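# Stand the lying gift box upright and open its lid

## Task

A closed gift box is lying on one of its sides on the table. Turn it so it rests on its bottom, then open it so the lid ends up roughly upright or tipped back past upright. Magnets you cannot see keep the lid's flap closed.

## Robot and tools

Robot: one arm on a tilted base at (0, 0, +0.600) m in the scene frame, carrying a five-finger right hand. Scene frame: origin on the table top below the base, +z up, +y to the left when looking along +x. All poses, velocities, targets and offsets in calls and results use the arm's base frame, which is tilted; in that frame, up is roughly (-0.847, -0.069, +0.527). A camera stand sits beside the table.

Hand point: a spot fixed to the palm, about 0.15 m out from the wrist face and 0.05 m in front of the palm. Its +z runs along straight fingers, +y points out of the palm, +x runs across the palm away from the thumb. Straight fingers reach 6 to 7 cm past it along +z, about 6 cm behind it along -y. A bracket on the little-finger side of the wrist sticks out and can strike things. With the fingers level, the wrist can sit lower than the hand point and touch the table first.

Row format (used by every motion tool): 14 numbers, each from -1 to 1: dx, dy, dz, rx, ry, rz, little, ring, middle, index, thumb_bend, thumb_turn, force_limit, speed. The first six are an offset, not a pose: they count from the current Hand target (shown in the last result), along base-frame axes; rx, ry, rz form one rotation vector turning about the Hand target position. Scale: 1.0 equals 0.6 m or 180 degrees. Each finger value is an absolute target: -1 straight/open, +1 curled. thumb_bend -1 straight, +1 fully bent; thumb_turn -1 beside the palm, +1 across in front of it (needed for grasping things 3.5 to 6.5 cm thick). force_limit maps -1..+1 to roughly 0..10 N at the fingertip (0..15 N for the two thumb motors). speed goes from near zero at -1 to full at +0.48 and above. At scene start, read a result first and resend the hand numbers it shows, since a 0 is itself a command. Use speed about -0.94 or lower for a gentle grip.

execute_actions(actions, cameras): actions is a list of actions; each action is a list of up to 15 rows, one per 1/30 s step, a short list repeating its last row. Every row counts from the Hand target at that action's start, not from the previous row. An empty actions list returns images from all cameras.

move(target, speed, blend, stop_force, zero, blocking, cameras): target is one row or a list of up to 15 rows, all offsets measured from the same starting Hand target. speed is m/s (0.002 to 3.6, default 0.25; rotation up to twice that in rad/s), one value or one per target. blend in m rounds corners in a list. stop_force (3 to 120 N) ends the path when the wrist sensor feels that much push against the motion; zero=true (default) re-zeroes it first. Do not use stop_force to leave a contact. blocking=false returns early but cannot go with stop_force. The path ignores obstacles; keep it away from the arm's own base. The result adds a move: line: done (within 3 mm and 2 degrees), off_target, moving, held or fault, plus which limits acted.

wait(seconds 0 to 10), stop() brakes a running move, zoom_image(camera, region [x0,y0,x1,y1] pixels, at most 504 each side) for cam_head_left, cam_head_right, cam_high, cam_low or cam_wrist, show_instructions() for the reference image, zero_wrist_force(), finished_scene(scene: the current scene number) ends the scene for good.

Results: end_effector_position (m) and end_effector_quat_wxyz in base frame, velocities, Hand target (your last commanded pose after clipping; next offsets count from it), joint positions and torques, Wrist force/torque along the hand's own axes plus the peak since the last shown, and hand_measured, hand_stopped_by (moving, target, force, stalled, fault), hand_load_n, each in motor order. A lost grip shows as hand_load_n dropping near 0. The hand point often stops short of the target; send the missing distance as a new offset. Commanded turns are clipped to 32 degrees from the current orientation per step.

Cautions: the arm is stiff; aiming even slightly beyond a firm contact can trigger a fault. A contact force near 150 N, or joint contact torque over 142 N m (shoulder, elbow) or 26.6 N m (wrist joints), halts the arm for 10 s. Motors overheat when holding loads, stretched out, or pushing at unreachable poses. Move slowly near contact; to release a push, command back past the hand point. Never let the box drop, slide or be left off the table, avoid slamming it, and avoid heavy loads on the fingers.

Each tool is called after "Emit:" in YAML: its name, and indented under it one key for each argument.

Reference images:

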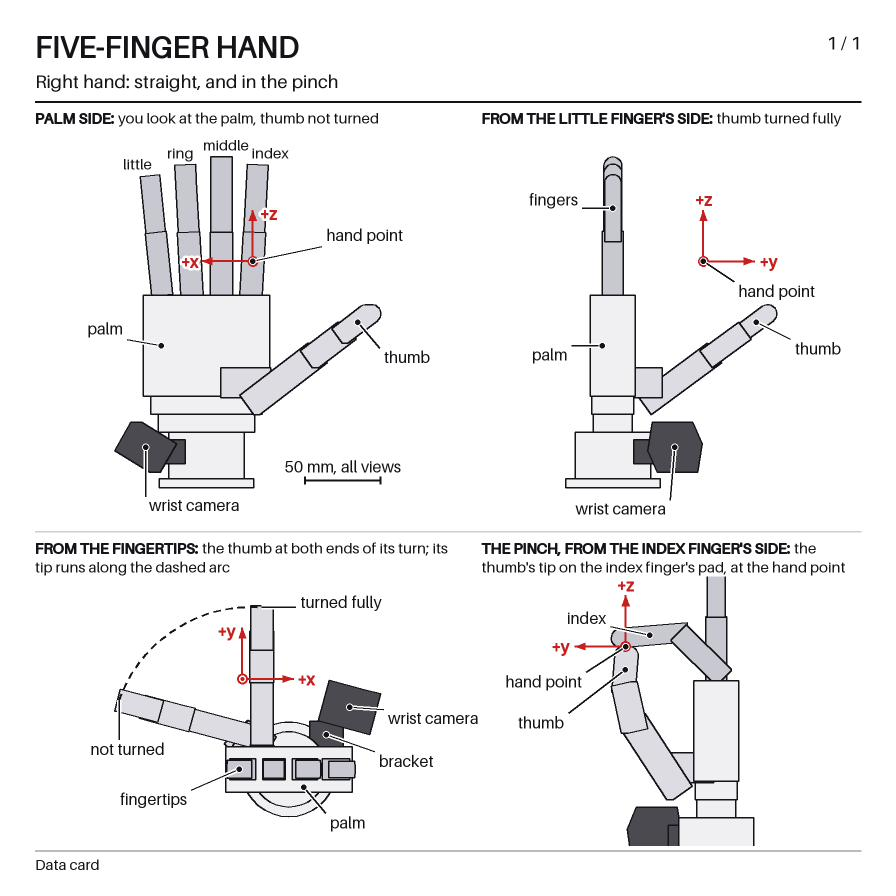

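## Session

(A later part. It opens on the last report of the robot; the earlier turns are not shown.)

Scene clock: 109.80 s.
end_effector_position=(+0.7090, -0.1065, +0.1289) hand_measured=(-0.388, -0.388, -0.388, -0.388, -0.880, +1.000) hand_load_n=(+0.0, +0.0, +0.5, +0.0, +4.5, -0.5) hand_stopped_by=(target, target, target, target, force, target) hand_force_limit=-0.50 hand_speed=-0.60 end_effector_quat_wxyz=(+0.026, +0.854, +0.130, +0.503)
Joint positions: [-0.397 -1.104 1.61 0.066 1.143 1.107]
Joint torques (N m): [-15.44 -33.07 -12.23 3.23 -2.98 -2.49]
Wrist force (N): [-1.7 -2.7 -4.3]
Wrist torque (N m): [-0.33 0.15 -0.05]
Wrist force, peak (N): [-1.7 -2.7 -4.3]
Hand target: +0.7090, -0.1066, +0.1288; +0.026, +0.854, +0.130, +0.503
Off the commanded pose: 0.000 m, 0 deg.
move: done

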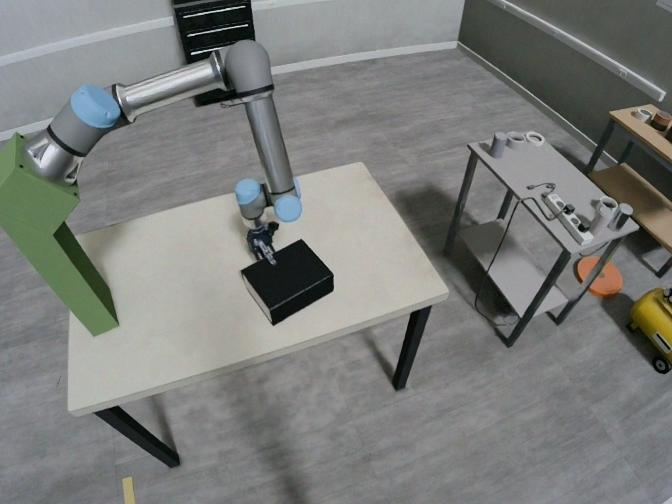

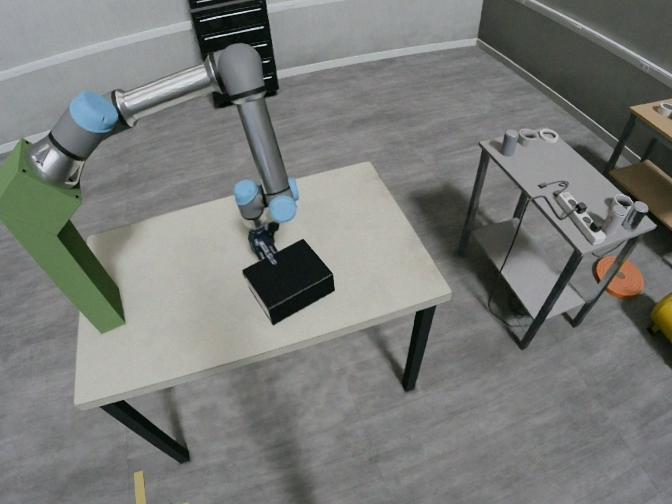

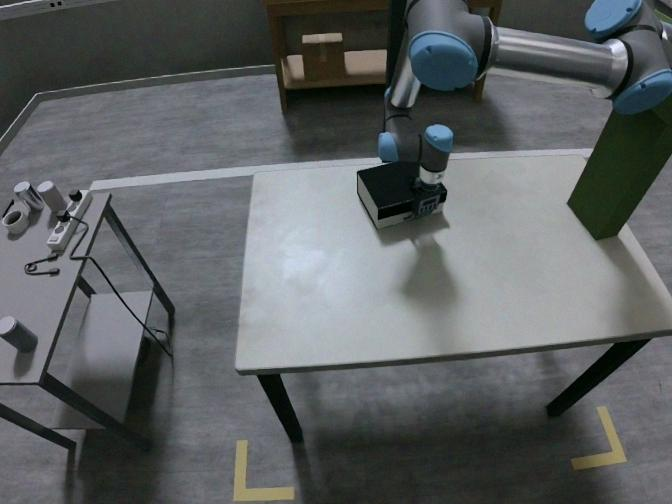

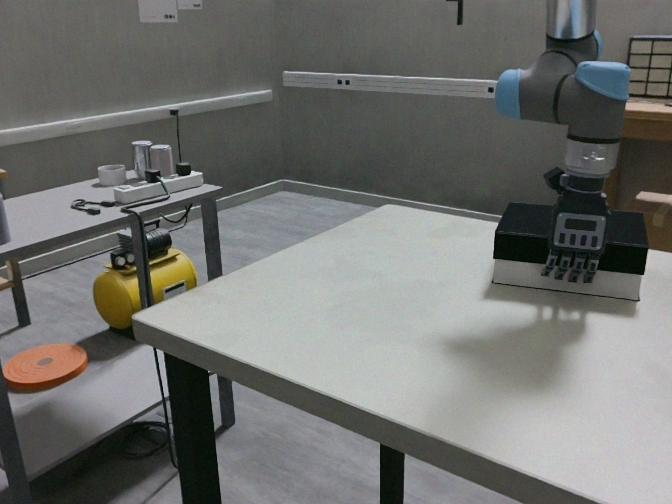

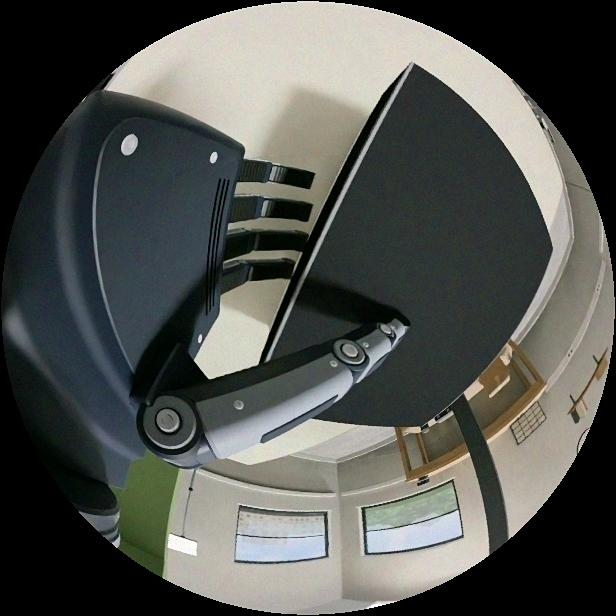

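Emit:
move:
  target:
    - [-0.1129,-0.0091,0.0704,0,0,0,-0.388,-0.388,-0.388,-0.388,-1,1,-0.5,0]
    - [-0.328,0.1198,0.1997,0.3663,-0.3174,-0.1233,-0.388,-0.388,-0.388,-0.388,-1,1,-0.5,0]
    - [-0.0831,0.0799,0.1453,-0.7217,0.5762,0.3071,-1,-1,-1,-1,-0.6,1,-0.5,0]
  speed: [0.2,0.45,0.45]
  blend: [0.02,0.05,0]
  cameras: ["all"]

Emit:
zoom_image:
  camera: "cam_head_left"
  region: [180, 160, 380, 340]

Scene clock: 117.73 s.
end_effector_position=(+0.6591, -0.0587, +0.2160) hand_measured=(-1.000, -1.000, -1.000, -1.000, -0.600, +1.000) hand_load_n=(+0.0, +0.0, +0.0, +0.0, +0.0, +0.0) hand_stopped_by=(target, target, target, target, target, target) hand_force_limit=-0.50 hand_speed=0.00 end_effector_quat_wxyz=(+0.398, +0.273, +0.663, -0.573)
Joint positions: [0.069 -1.005 1.522 -0.331 2.992 4.325]
Joint torques (N m): [25.17 -57.8 2.74 3.69 2.86 2.74]
Wrist force (N): [-0.9 0.5 0.3]
Wrist torque (N m): [0.05 0.06 0.06]
Wrist force, peak (N): [-1.6 -3.5 -5.2]
Hand target: +0.6591, -0.0587, +0.2160; +0.398, +0.273, +0.663, -0.573
Off the commanded pose: 0.000 m, 0 deg.
move: done

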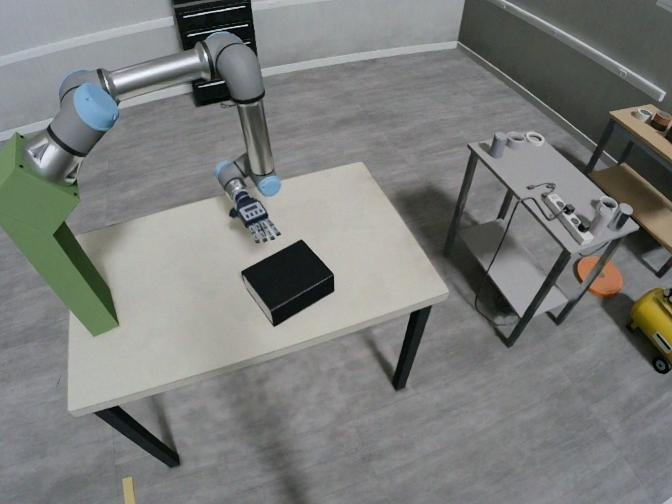

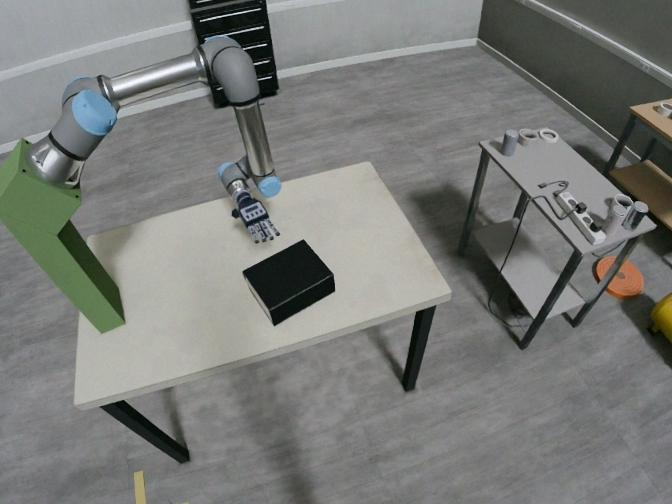

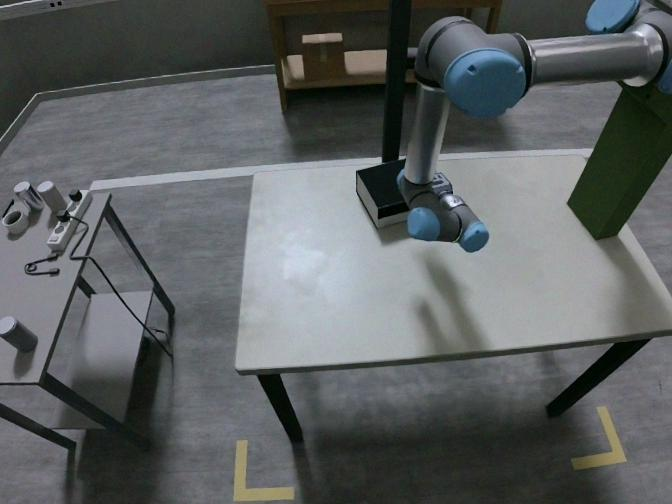

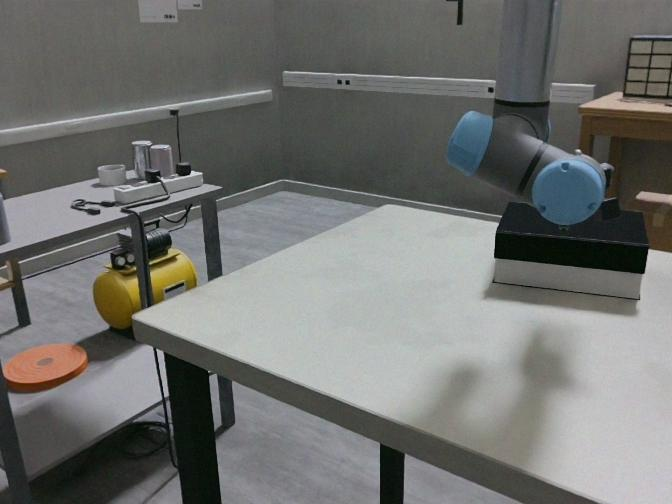

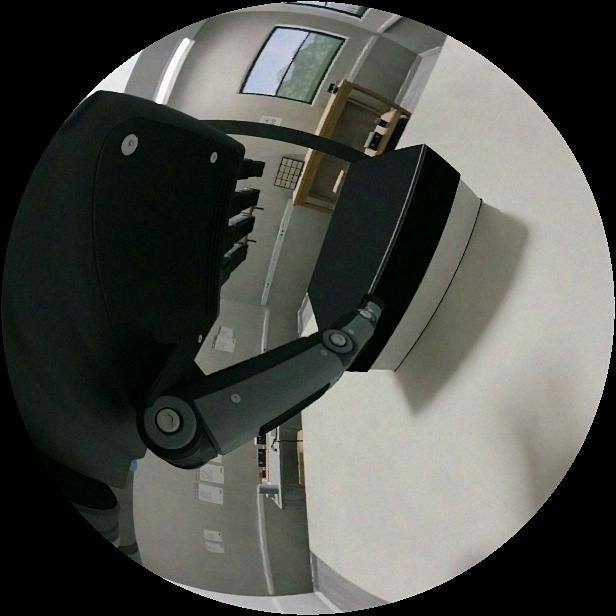

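Scaled by 2.520 from the camera's 672x504 image, which has a finer 960x720 frame.

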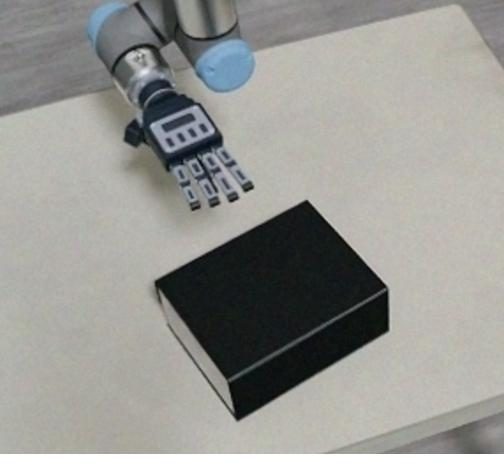

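Emit:
move:
  target: [0.1275,-0.048,-0.0702,0,0,0,-1,-1,-1,-1,-0.6,1,-0.5,0]
  speed: 0.15
  stop_force: 6
  cameras: ["cam_head_left","cam_wrist","cam_low"]

Emit:
zoom_image:
  camera: "cam_head_left"
  region: [180, 160, 380, 340]

Emit:
zoom_image:
  camera: "cam_wrist"
  region: [220, 100, 520, 400]

Scene clock: 119.90 s.
end_effector_position=(+0.7356, -0.0875, +0.1739) hand_measured=(-1.000, -1.000, -1.000, -1.000, -0.600, +1.000) hand_load_n=(+0.0, +0.0, +0.0, +0.0, +0.0, +0.0) hand_stopped_by=(target, target, target, target, target, target) hand_force_limit=-0.50 hand_speed=0.00 end_effector_quat_wxyz=(+0.398, +0.273, +0.663, -0.573)
Joint positions: [0.014 -0.826 1.328 -0.365 2.938 4.275]
Joint torques (N m): [23.25 -36.95 -11.37 0.38 3.98 -1.37]
Wrist force (N): [-1.0 0.8 0.1]
Wrist torque (N m): [0.11 0.10 -0.02]
Wrist force, peak (N): [-0.9 2.2 0.5]
Hand target: +0.7356, -0.0875, +0.1739; +0.398, +0.273, +0.663, -0.573
Off the commanded pose: 0.000 m, 0 deg.
move: done
Images, in order (width x height): cam_head_left 672x504, cam_low 672x504, cam_wrist 616x616.

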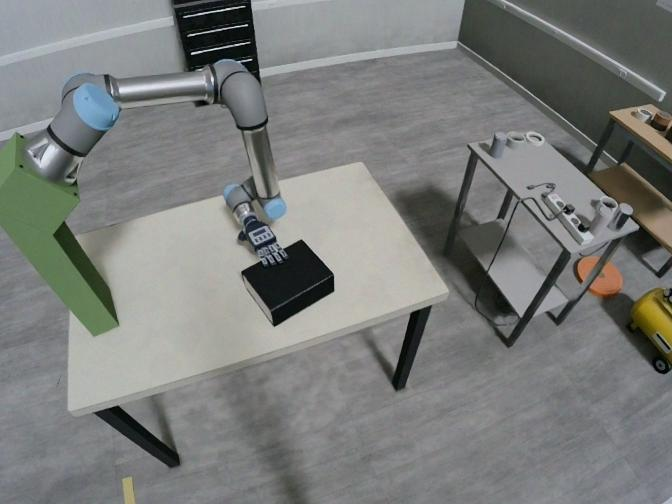

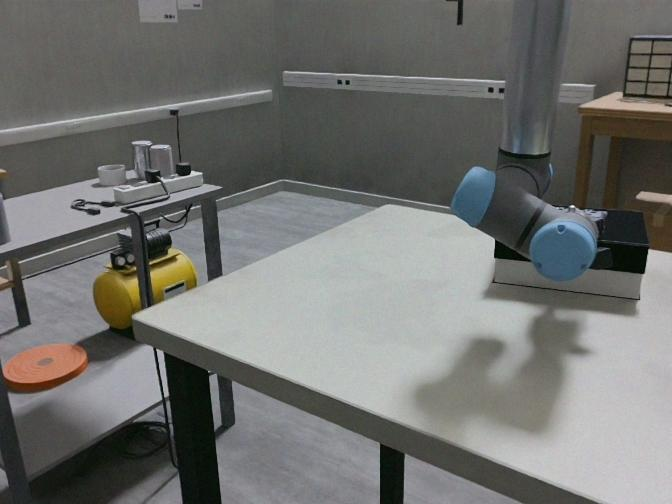

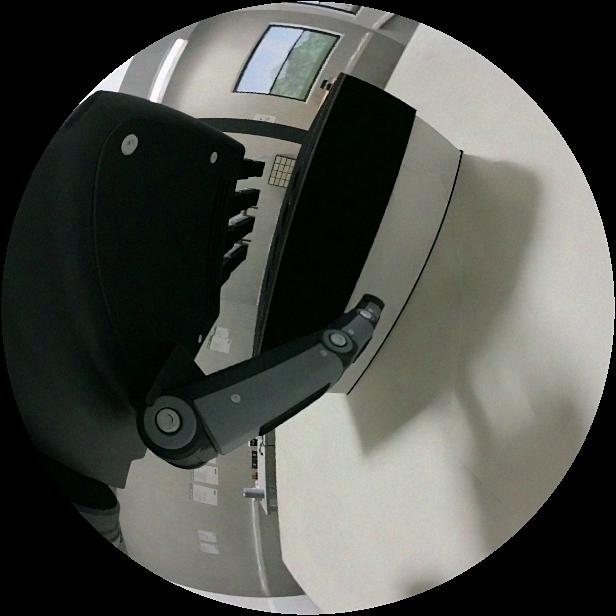

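Scaled by 2.520 from the camera's 672x504 image, which has a finer 960x720 frame.

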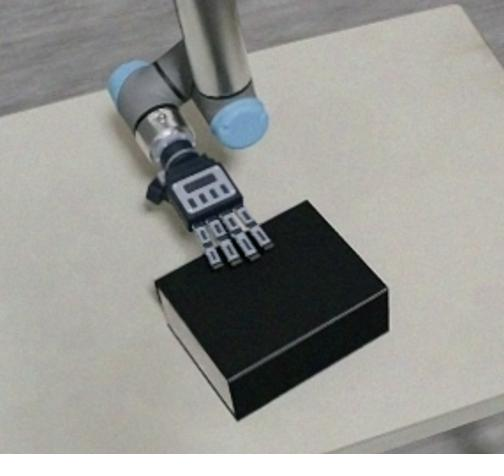

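Scaled by 1.680 from the camera's 616x616 image, which has a finer 880x880 frame.

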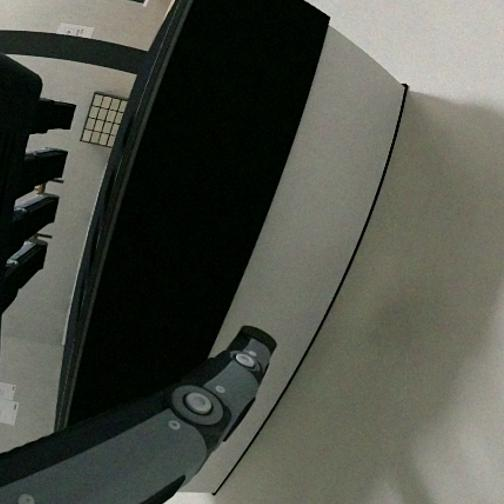

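Emit:
move:
  target: [0.0282,0.0023,-0.0176,0,0,0,-1,-1,-1,-1,-0.6,1,-0.5,0]
  speed: 0.03
  stop_force: 3
  cameras: ["cam_head_left","cam_wrist","cam_low"]

Emit:
zoom_image:
  camera: "cam_wrist"
  region: [220, 100, 520, 400]

Scene clock: 121.83 s.
end_effector_position=(+0.7526, -0.0861, +0.1633) hand_measured=(-1.000, -1.000, -1.000, -1.000, -0.600, +1.000) hand_load_n=(+0.0, -0.5, +0.0, +0.0, +0.0, +0.0) hand_stopped_by=(target, target, target, target, target, target) hand_force_limit=-0.50 hand_speed=0.00 end_effector_quat_wxyz=(+0.398, +0.273, +0.663, -0.572)
Joint positions: [0.016 -0.776 1.267 -0.352 2.94 4.276]
Joint torques (N m): [17.23 -56.94 13.13 0.4 2.89 -0.43]
Wrist force (N): [-1.1 0.8 -0.1]
Wrist torque (N m): [0.11 0.11 -0.03]
Wrist force, peak (N): [-1.1 1.3 -0.1]
Hand target: +0.7526, -0.0861, +0.1633; +0.398, +0.273, +0.663, -0.573
Off the commanded pose: 0.000 m, 0 deg.
move: done
Images, in order (width x height): cam_head_left 672x504, cam_low 672x504, cam_wrist 616x616.

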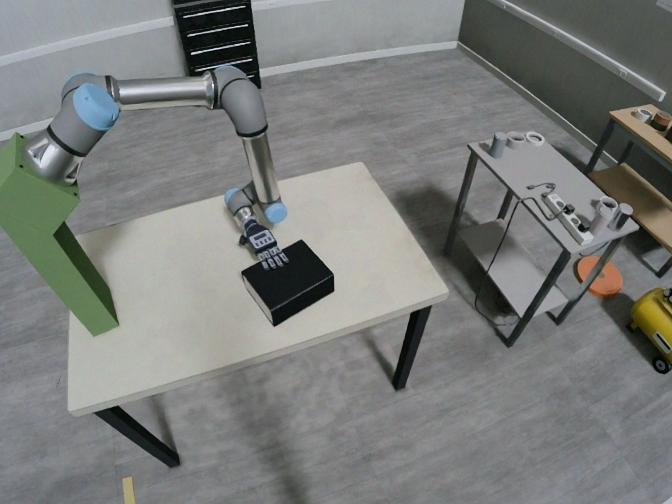

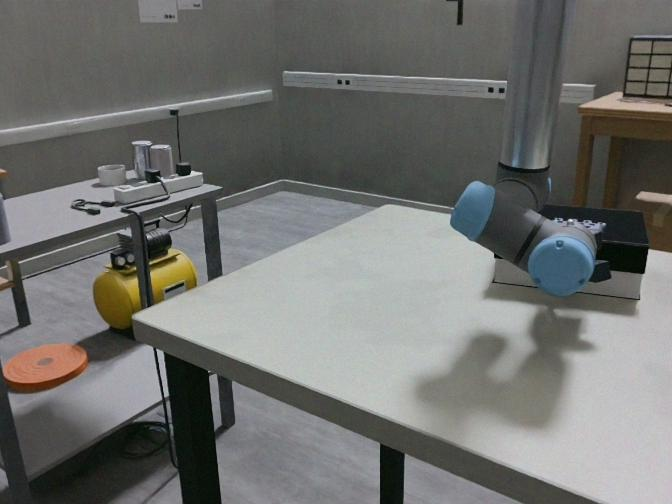

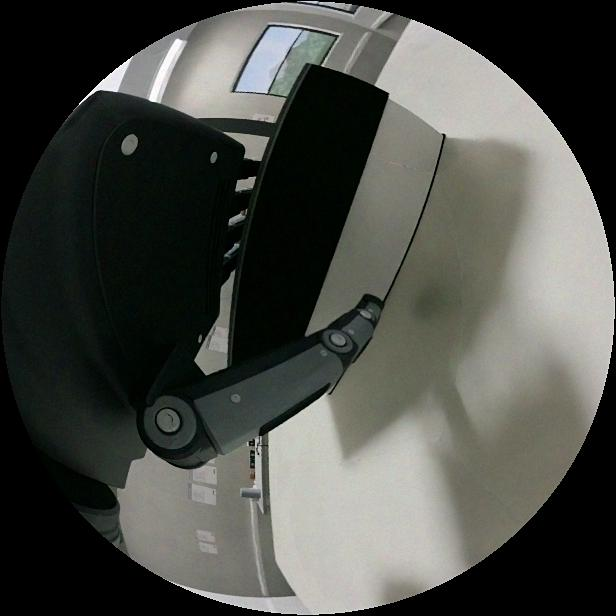

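Scaled by 1.680 from the camera's 616x616 image, which has a finer 880x880 frame.

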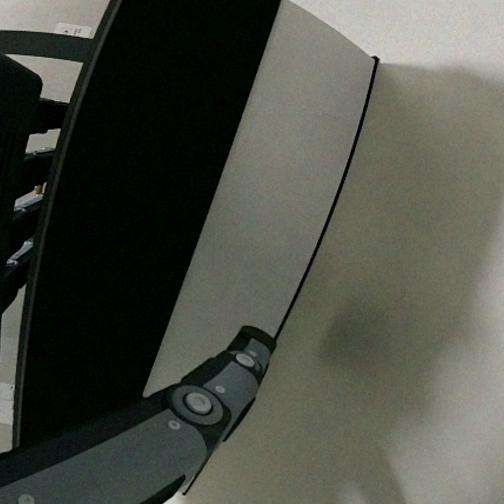

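Emit:
move:
  target: [0.0212,0.0017,-0.0132,0,0,0,-1,-1,-1,-1,-0.6,1,-0.5,0]
  speed: 0.02
  stop_force: 3
  cameras: ["cam_head_left","cam_wrist","cam_low"]

Emit:
zoom_image:
  camera: "cam_wrist"
  region: [220, 100, 520, 400]

Scene clock: 123.03 s.
end_effector_position=(+0.7535, -0.0860, +0.1627) hand_measured=(-1.000, -1.000, -1.000, -1.000, -0.600, +1.000) hand_load_n=(-0.5, +0.0, +0.5, +0.0, +0.0, +0.0) hand_stopped_by=(target, target, target, target, target, target) hand_force_limit=-0.50 hand_speed=0.00 end_effector_quat_wxyz=(+0.398, +0.273, +0.663, -0.572)
Joint positions: [0.016 -0.774 1.264 -0.352 2.94 4.276]
Joint torques (N m): [10.18 -36.67 -11.36 0.32 -1.78 1.64]
Wrist force (N): [-0.6 -0.9 0.4]
Wrist torque (N m): [0.23 0.07 -0.03]
Wrist force, peak (N): [-1.4 -13.7 -3.3]
Hand target: +0.7535, -0.0860, +0.1627; +0.398, +0.273, +0.663, -0.572 (not the last commanded pose)
Off the commanded pose: 0.014 m, 0 deg.
move: contact
Images, in order (width x height): cam_head_left 672x504, cam_low 672x504, cam_wrist 616x616.

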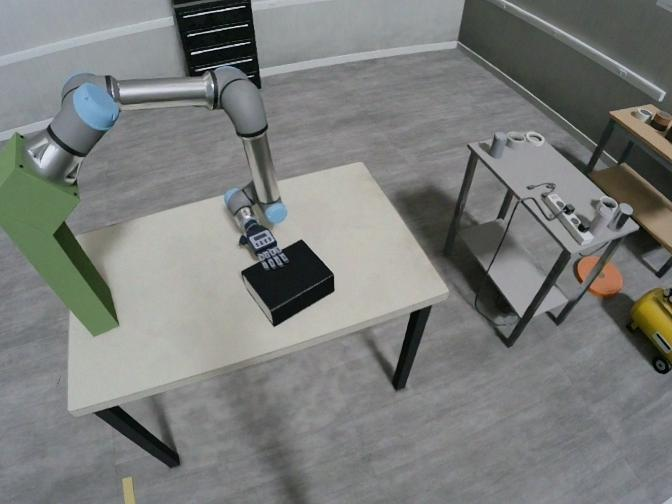

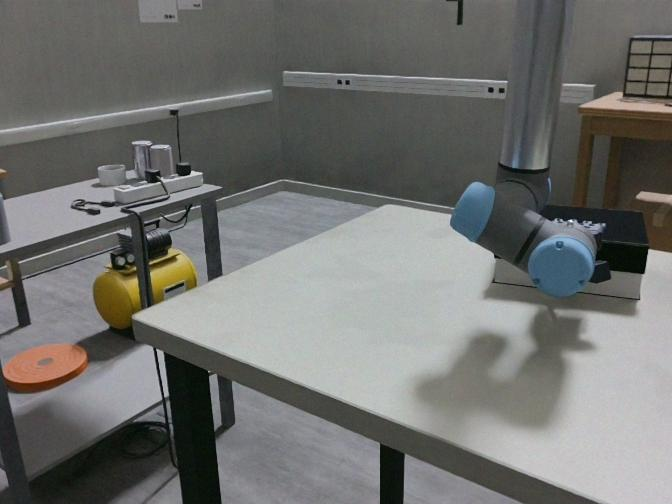

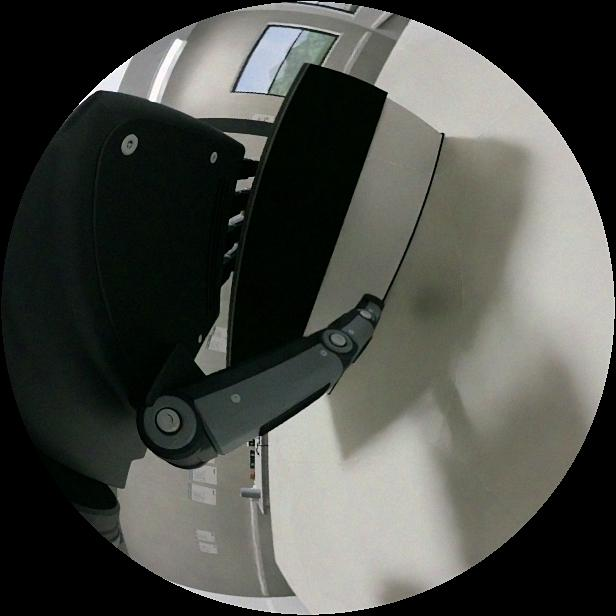

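Scaled by 1.680 from the camera's 616x616 image, which has a finer 880x880 frame.

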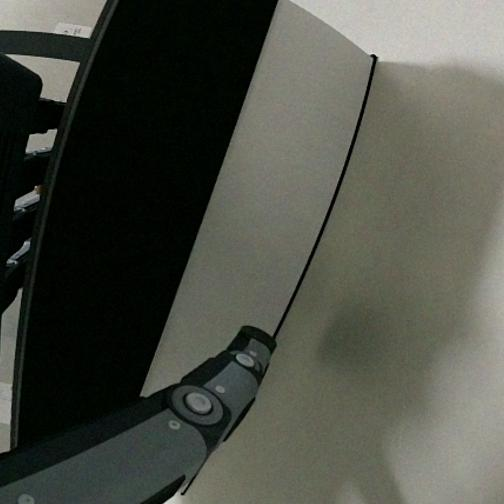

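Emit:
move:
  target: [0.0037,-0.0497,0.0058,0,0,0,-1,-1,-1,-1,-0.45,1,-0.6,0]
  speed: 0.06
  cameras: ["cam_head_left","cam_wrist","cam_low"]

Emit:
zoom_image:
  camera: "cam_wrist"
  region: [220, 100, 520, 400]

Emit:
zoom_image:
  camera: "cam_head_left"
  region: [200, 180, 360, 340]

Scene clock: 124.20 s.
end_effector_position=(+0.7557, -0.1160, +0.1663) hand_measured=(-1.000, -1.000, -1.000, -1.000, -0.450, +1.000) hand_load_n=(+0.0, +0.0, +0.0, +0.0, +0.0, +0.5) hand_stopped_by=(target, target, target, target, target, target) hand_force_limit=-0.60 hand_speed=0.00 end_effector_quat_wxyz=(+0.398, +0.273, +0.663, -0.573) end_effector_velocity=(-0.001, +0.001, -0.001) end_effector_angular_velocity=(-0.001, +0.003, -0.004)
Joint positions: [-0.031 -0.792 1.287 -0.383 2.893 4.249]
Joint velocities: [0.003 0.001 0 0.001 0.007 0]
Joint torques (N m): [20.43 -36.46 -8.08 3.44 3.78 1.09]
Wrist force (N): [-0.7 1.3 -0.3]
Wrist torque (N m): [0.21 0.09 0.10]
Wrist force, peak (N): [-0.5 -2.5 -2.3]
Hand target: +0.7557, -0.1159, +0.1662; +0.398, +0.273, +0.663, -0.572
Off the commanded pose: 0.000 m, 0 deg.
move: done
Images, in order (width x height): cam_head_left 672x504, cam_low 672x504, cam_wrist 616x616.

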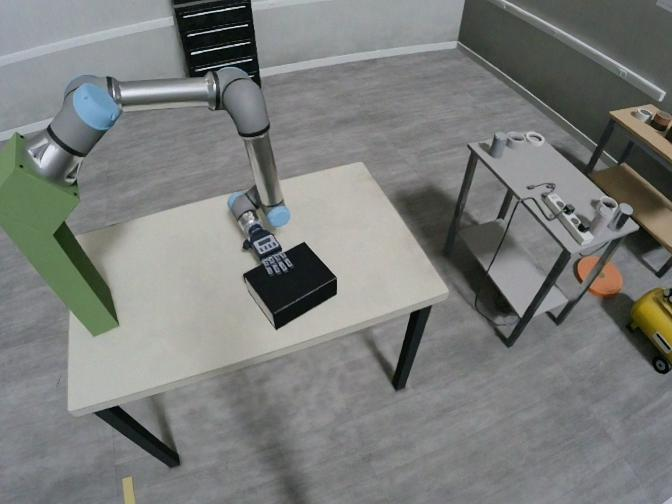

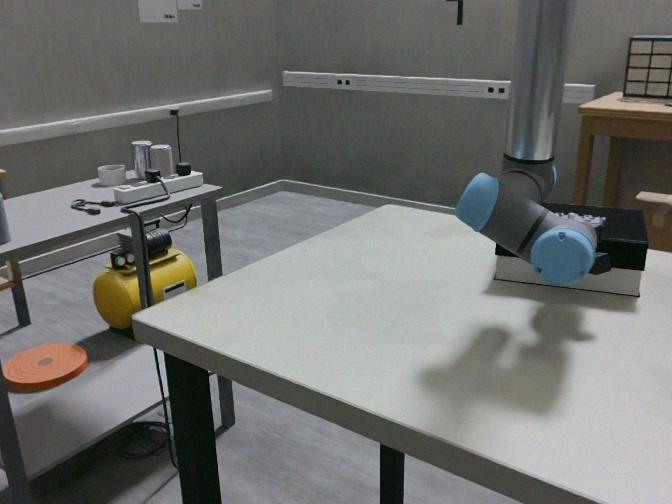

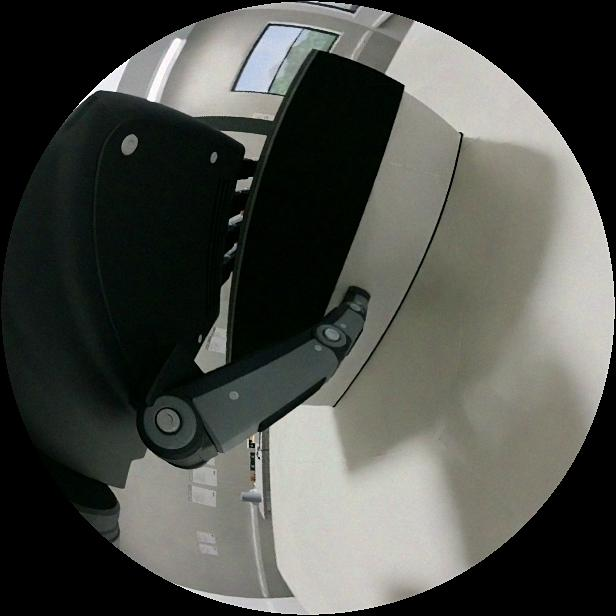

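Scaled by 1.680 from the camera's 616x616 image, which has a finer 880x880 frame.

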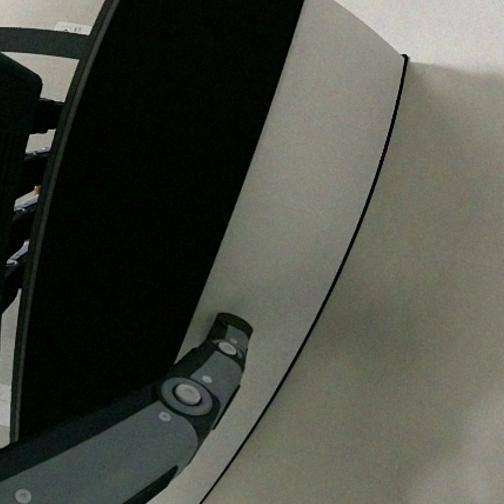

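Scaled by 3.150 from the camera's 672x504 image, which has a finer 960x720 frame.

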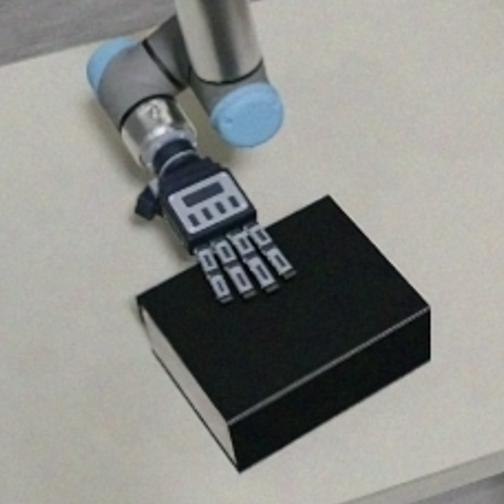

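Emit:
move:
  target: [0.0169,0.0014,-0.0106,0,0,0,-1,-1,-1,-1,-0.45,1,-0.6,0]
  speed: 0.015
  stop_force: 6

Emit:
move:
  target: [0,0,0,0,0,0,-1,-1,-1,-1,0.5,1,-0.2,-0.7]
  cameras: ["cam_head_left","cam_wrist","cam_high"]

Emit:
zoom_image:
  camera: "cam_wrist"
  region: [220, 100, 520, 400]

Scene clock: 125.37 s.
end_effector_position=(+0.7575, -0.1157, +0.1651) hand_measured=(-1.000, -1.000, -1.000, -1.000, -0.450, +1.000) hand_load_n=(+0.0, +0.0, +0.5, +0.0, +0.0, +0.0) hand_stopped_by=(target, target, target, target, target, target) hand_force_limit=-0.60 hand_speed=0.00 end_effector_quat_wxyz=(+0.398, +0.273, +0.663, -0.572)
Joint positions: [-0.03 -0.787 1.28 -0.381 2.893 4.249]
Joint torques (N m): [0.19 -53.69 13.04 0.2 -2.34 0.89]
Wrist force (N): [-0.5 -2.3 0.4]
Wrist torque (N m): [0.43 0.04 0.05]
Wrist force, peak (N): [-1.4 -11.3 -3.5]
Hand target: +0.7575, -0.1157, +0.1651; +0.398, +0.273, +0.663, -0.572 (not the last commanded pose)
Off the commanded pose: 0.010 m, 0 deg.
move: contact

Scene clock: 126.17 s.
end_effector_position=(+0.7575, -0.1157, +0.1651) hand_measured=(-1.000, -1.000, -1.000, -1.000, -0.228, +1.000) hand_load_n=(-0.5, +0.0, +1.0, +0.0, +7.5, +1.5) hand_stopped_by=(target, target, target, target, force, target) hand_force_limit=-0.20 hand_speed=-0.70 end_effector_quat_wxyz=(+0.398, +0.273, +0.663, -0.572)
Joint positions: [-0.03 -0.787 1.28 -0.381 2.893 4.249]
Joint torques (N m): [-5.25 -55.69 12.53 0.44 0.35 -1.27]
Wrist force (N): [-0.7 0.2 -0.7]
Wrist torque (N m): [0.49 0.04 0.07]
Wrist force, peak (N): [-0.7 -2.4 0.5]
Hand target: +0.7575, -0.1157, +0.1651; +0.398, +0.273, +0.663, -0.572
Off the commanded pose: 0.000 m, 0 deg.
move: done
Images, in order (width x height): cam_head_left 672x504, cam_high 672x504, cam_wrist 616x616.

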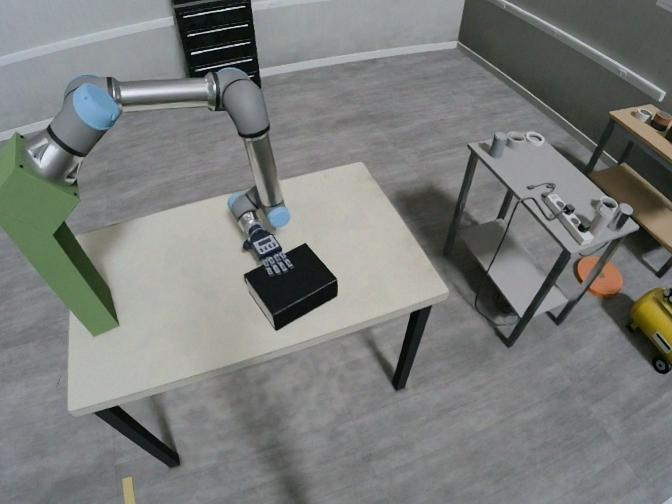

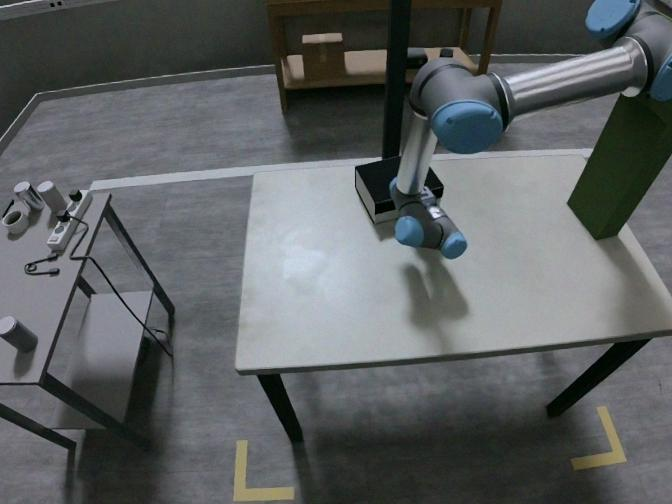

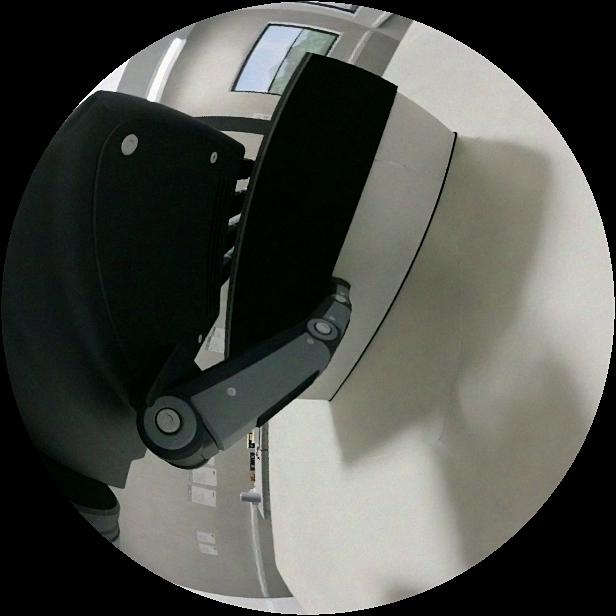

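Scaled by 1.680 from the camera's 616x616 image, which has a finer 880x880 frame.

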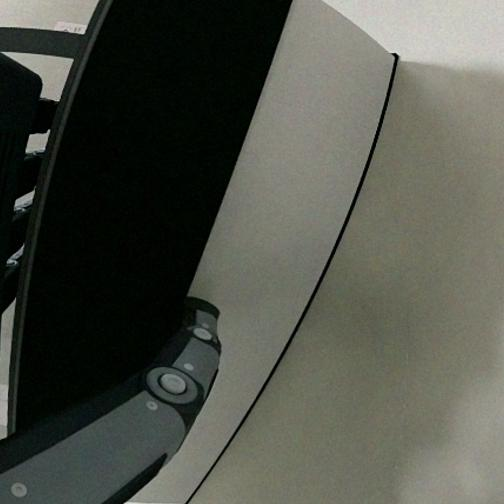

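Emit:
move:
  target: [-0.0368,0.0048,0.0217,0.0229,0.006,0.0376,-1,-1,-1,-1,0.5,1,-0.2,-0.7]
  speed: 0.05
  cameras: ["cam_head_left","cam_wrist","cam_high","cam_low"]

Emit:
zoom_image:
  camera: "cam_head_left"
  region: [200, 180, 360, 340]

Emit:
zoom_image:
  camera: "cam_low"
  region: [472, 160, 672, 340]

Emit:
zoom_image:
  camera: "cam_wrist"
  region: [220, 50, 520, 400]

Scene clock: 128.40 s.
end_effector_position=(+0.7353, -0.1130, +0.1781) hand_measured=(-1.000, -1.000, -1.000, -1.000, -0.228, +1.000) hand_load_n=(+0.0, +0.0, +0.5, +0.0, +6.5, +1.0) hand_stopped_by=(target, target, target, target, force, target) hand_force_limit=-0.20 hand_speed=-0.70 end_effector_quat_wxyz=(+0.415, +0.243, +0.701, -0.526) end_effector_velocity=(+0.000, -0.001, +0.001) end_effector_angular_velocity=(-0.003, -0.003, -0.005)
Joint positions: [-0.058 -0.897 1.397 -0.239 2.737 4.383]
Joint velocities: [0 0.002 -0.004 -0.003 0.006 -0.003]
Joint torques (N m): [16.34 -37.28 -10.99 0.61 3.56 -2.5]
Wrist force (N): [-0.6 2.1 -0.4]
Wrist torque (N m): [0.46 0.01 0.03]
Wrist force, peak (N): [-0.6 2.5 0.3]
Hand target: +0.7354, -0.1129, +0.1781; +0.415, +0.243, +0.701, -0.526
Off the commanded pose: 0.000 m, 0 deg.
move: done
Images, in order (width x height): cam_head_left 672x504, cam_high 672x504, cam_low 672x504, cam_wrist 616x616.

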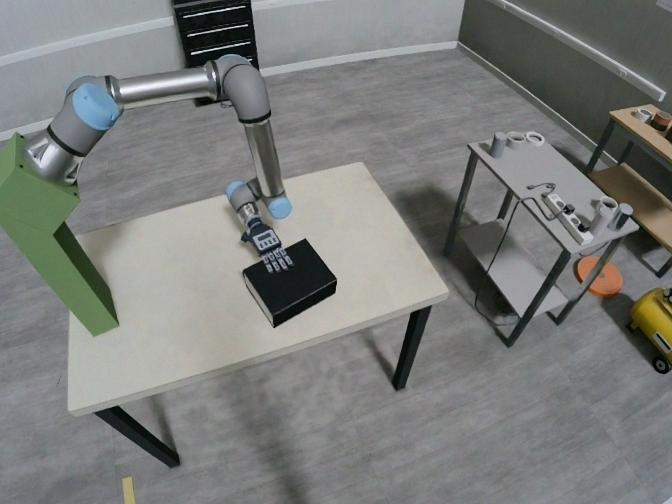

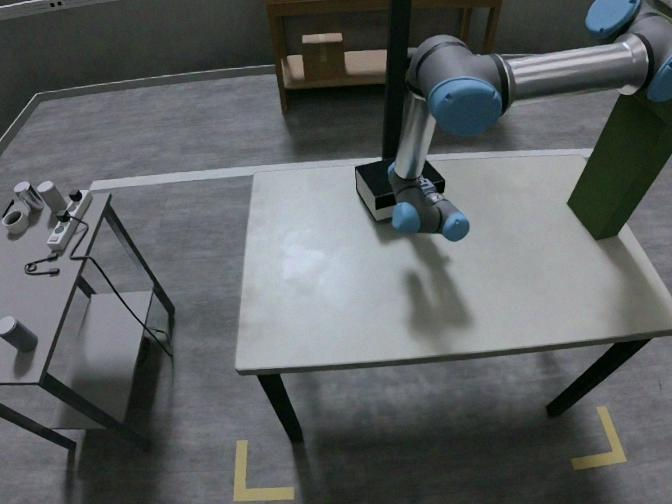

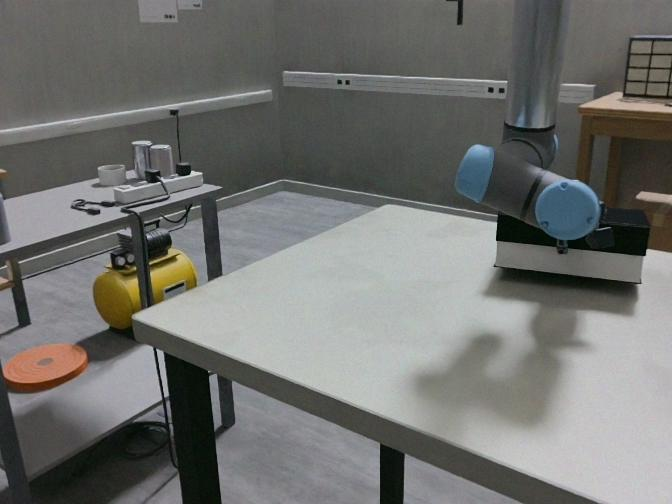

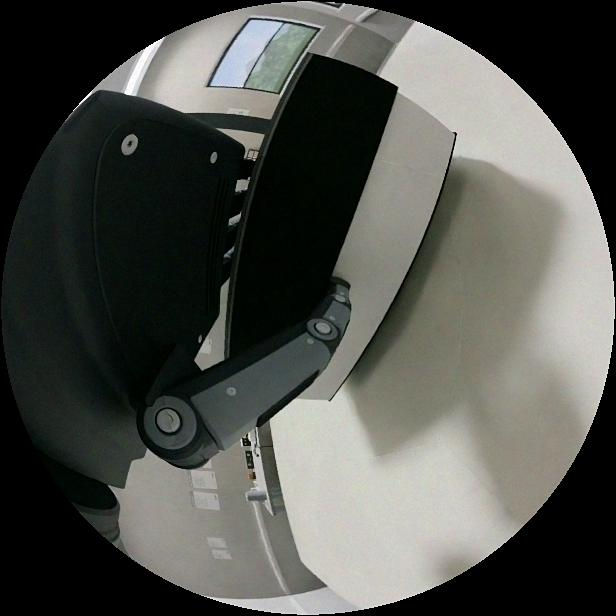

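Scaled by 3.150 from the camera's 672x504 image, which has a finer 960x720 frame.

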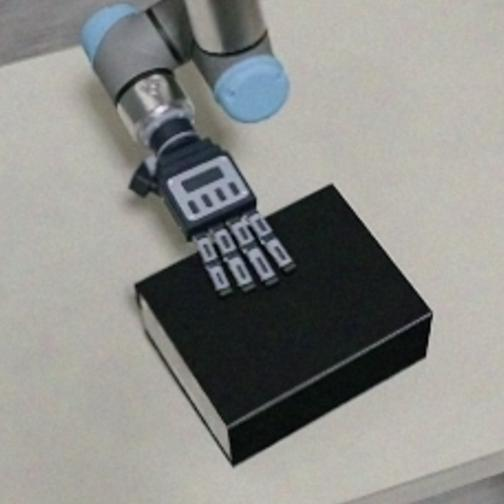

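Scaled by 2.520 from the camera's 672x504 image, which has a finer 960x720 frame.

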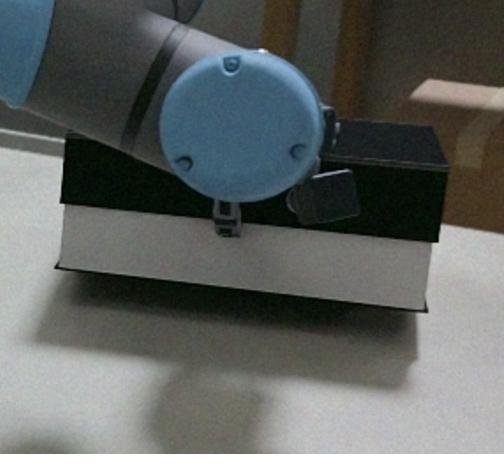

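Scaled by 1.440 from the camera's 616x616 image, which has a finer 880x880 frame.

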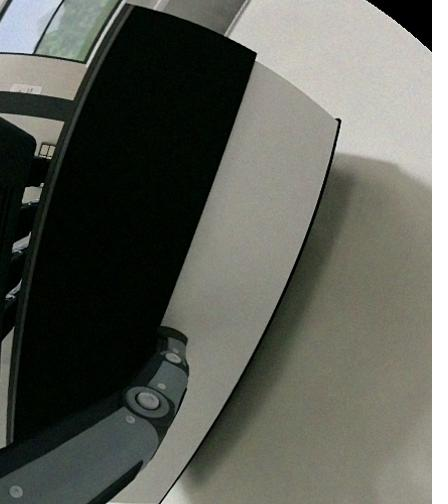

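Emit:
move:
  target: [0,0,0,0,0,0,-1,-1,-1,-1,-0.25,1,-0.2,-0.8]
  cameras: ["cam_wrist","cam_low"]

Emit:
zoom_image:
  camera: "cam_low"
  region: [472, 160, 672, 340]

Emit:
zoom_image:
  camera: "cam_wrist"
  region: [220, 50, 520, 400]

Scene clock: 129.60 s.
end_effector_position=(+0.7354, -0.1128, +0.1781) hand_measured=(-1.000, -1.000, -1.000, -1.000, -0.250, +1.000) hand_load_n=(-0.5, +0.0, +0.0, +0.0, +0.0, +0.0) hand_stopped_by=(target, target, target, target, target, target) hand_force_limit=-0.20 hand_speed=-0.80 end_effector_quat_wxyz=(+0.415, +0.243, +0.701, -0.526)
Joint positions: [-0.057 -0.897 1.397 -0.239 2.737 4.383]
Joint torques (N m): [18 -37.91 -11.43 0.58 2.23 -2.44]
Wrist force (N): [-0.4 1.6 -0.1]
Wrist torque (N m): [0.23 0.00 0.08]
Wrist force, peak (N): [-0.4 2.7 -0.2]
Hand target: +0.7354, -0.1129, +0.1781; +0.415, +0.243, +0.701, -0.526
Off the commanded pose: 0.000 m, 0 deg.
move: done
Images, in order (width x height): cam_low 672x504, cam_wrist 616x616.

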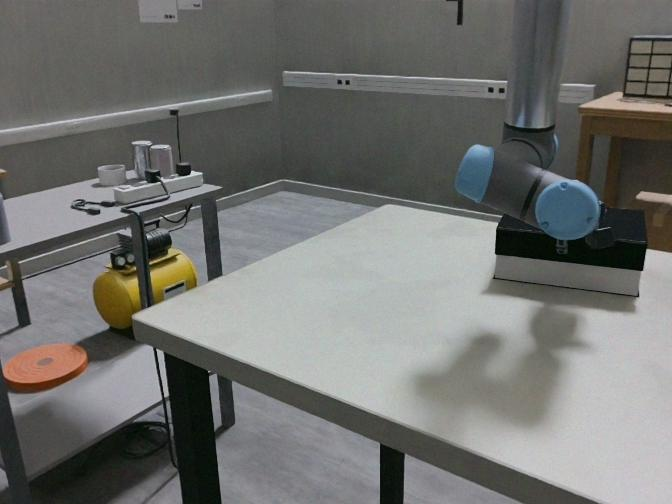

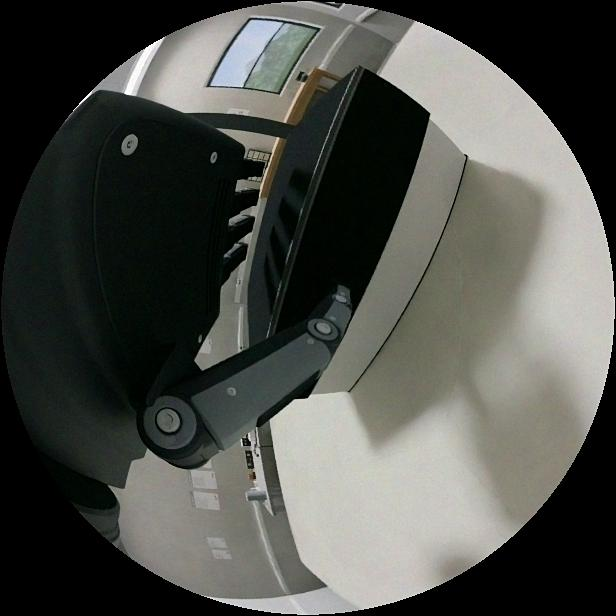

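Scaled by 2.520 from the camera's 672x504 image, which has a finer 960x720 frame.

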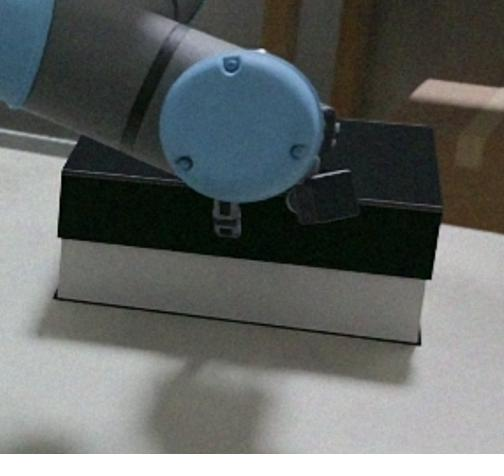

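Scaled by 1.440 from the camera's 616x616 image, which has a finer 880x880 frame.

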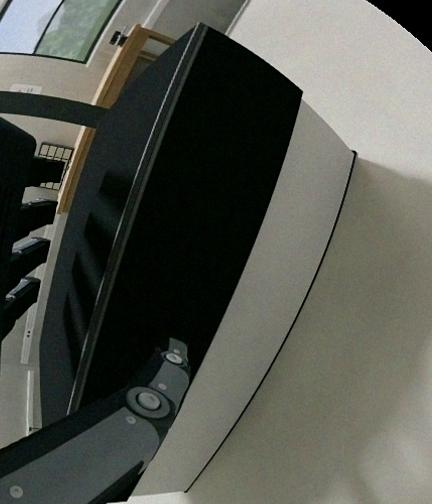

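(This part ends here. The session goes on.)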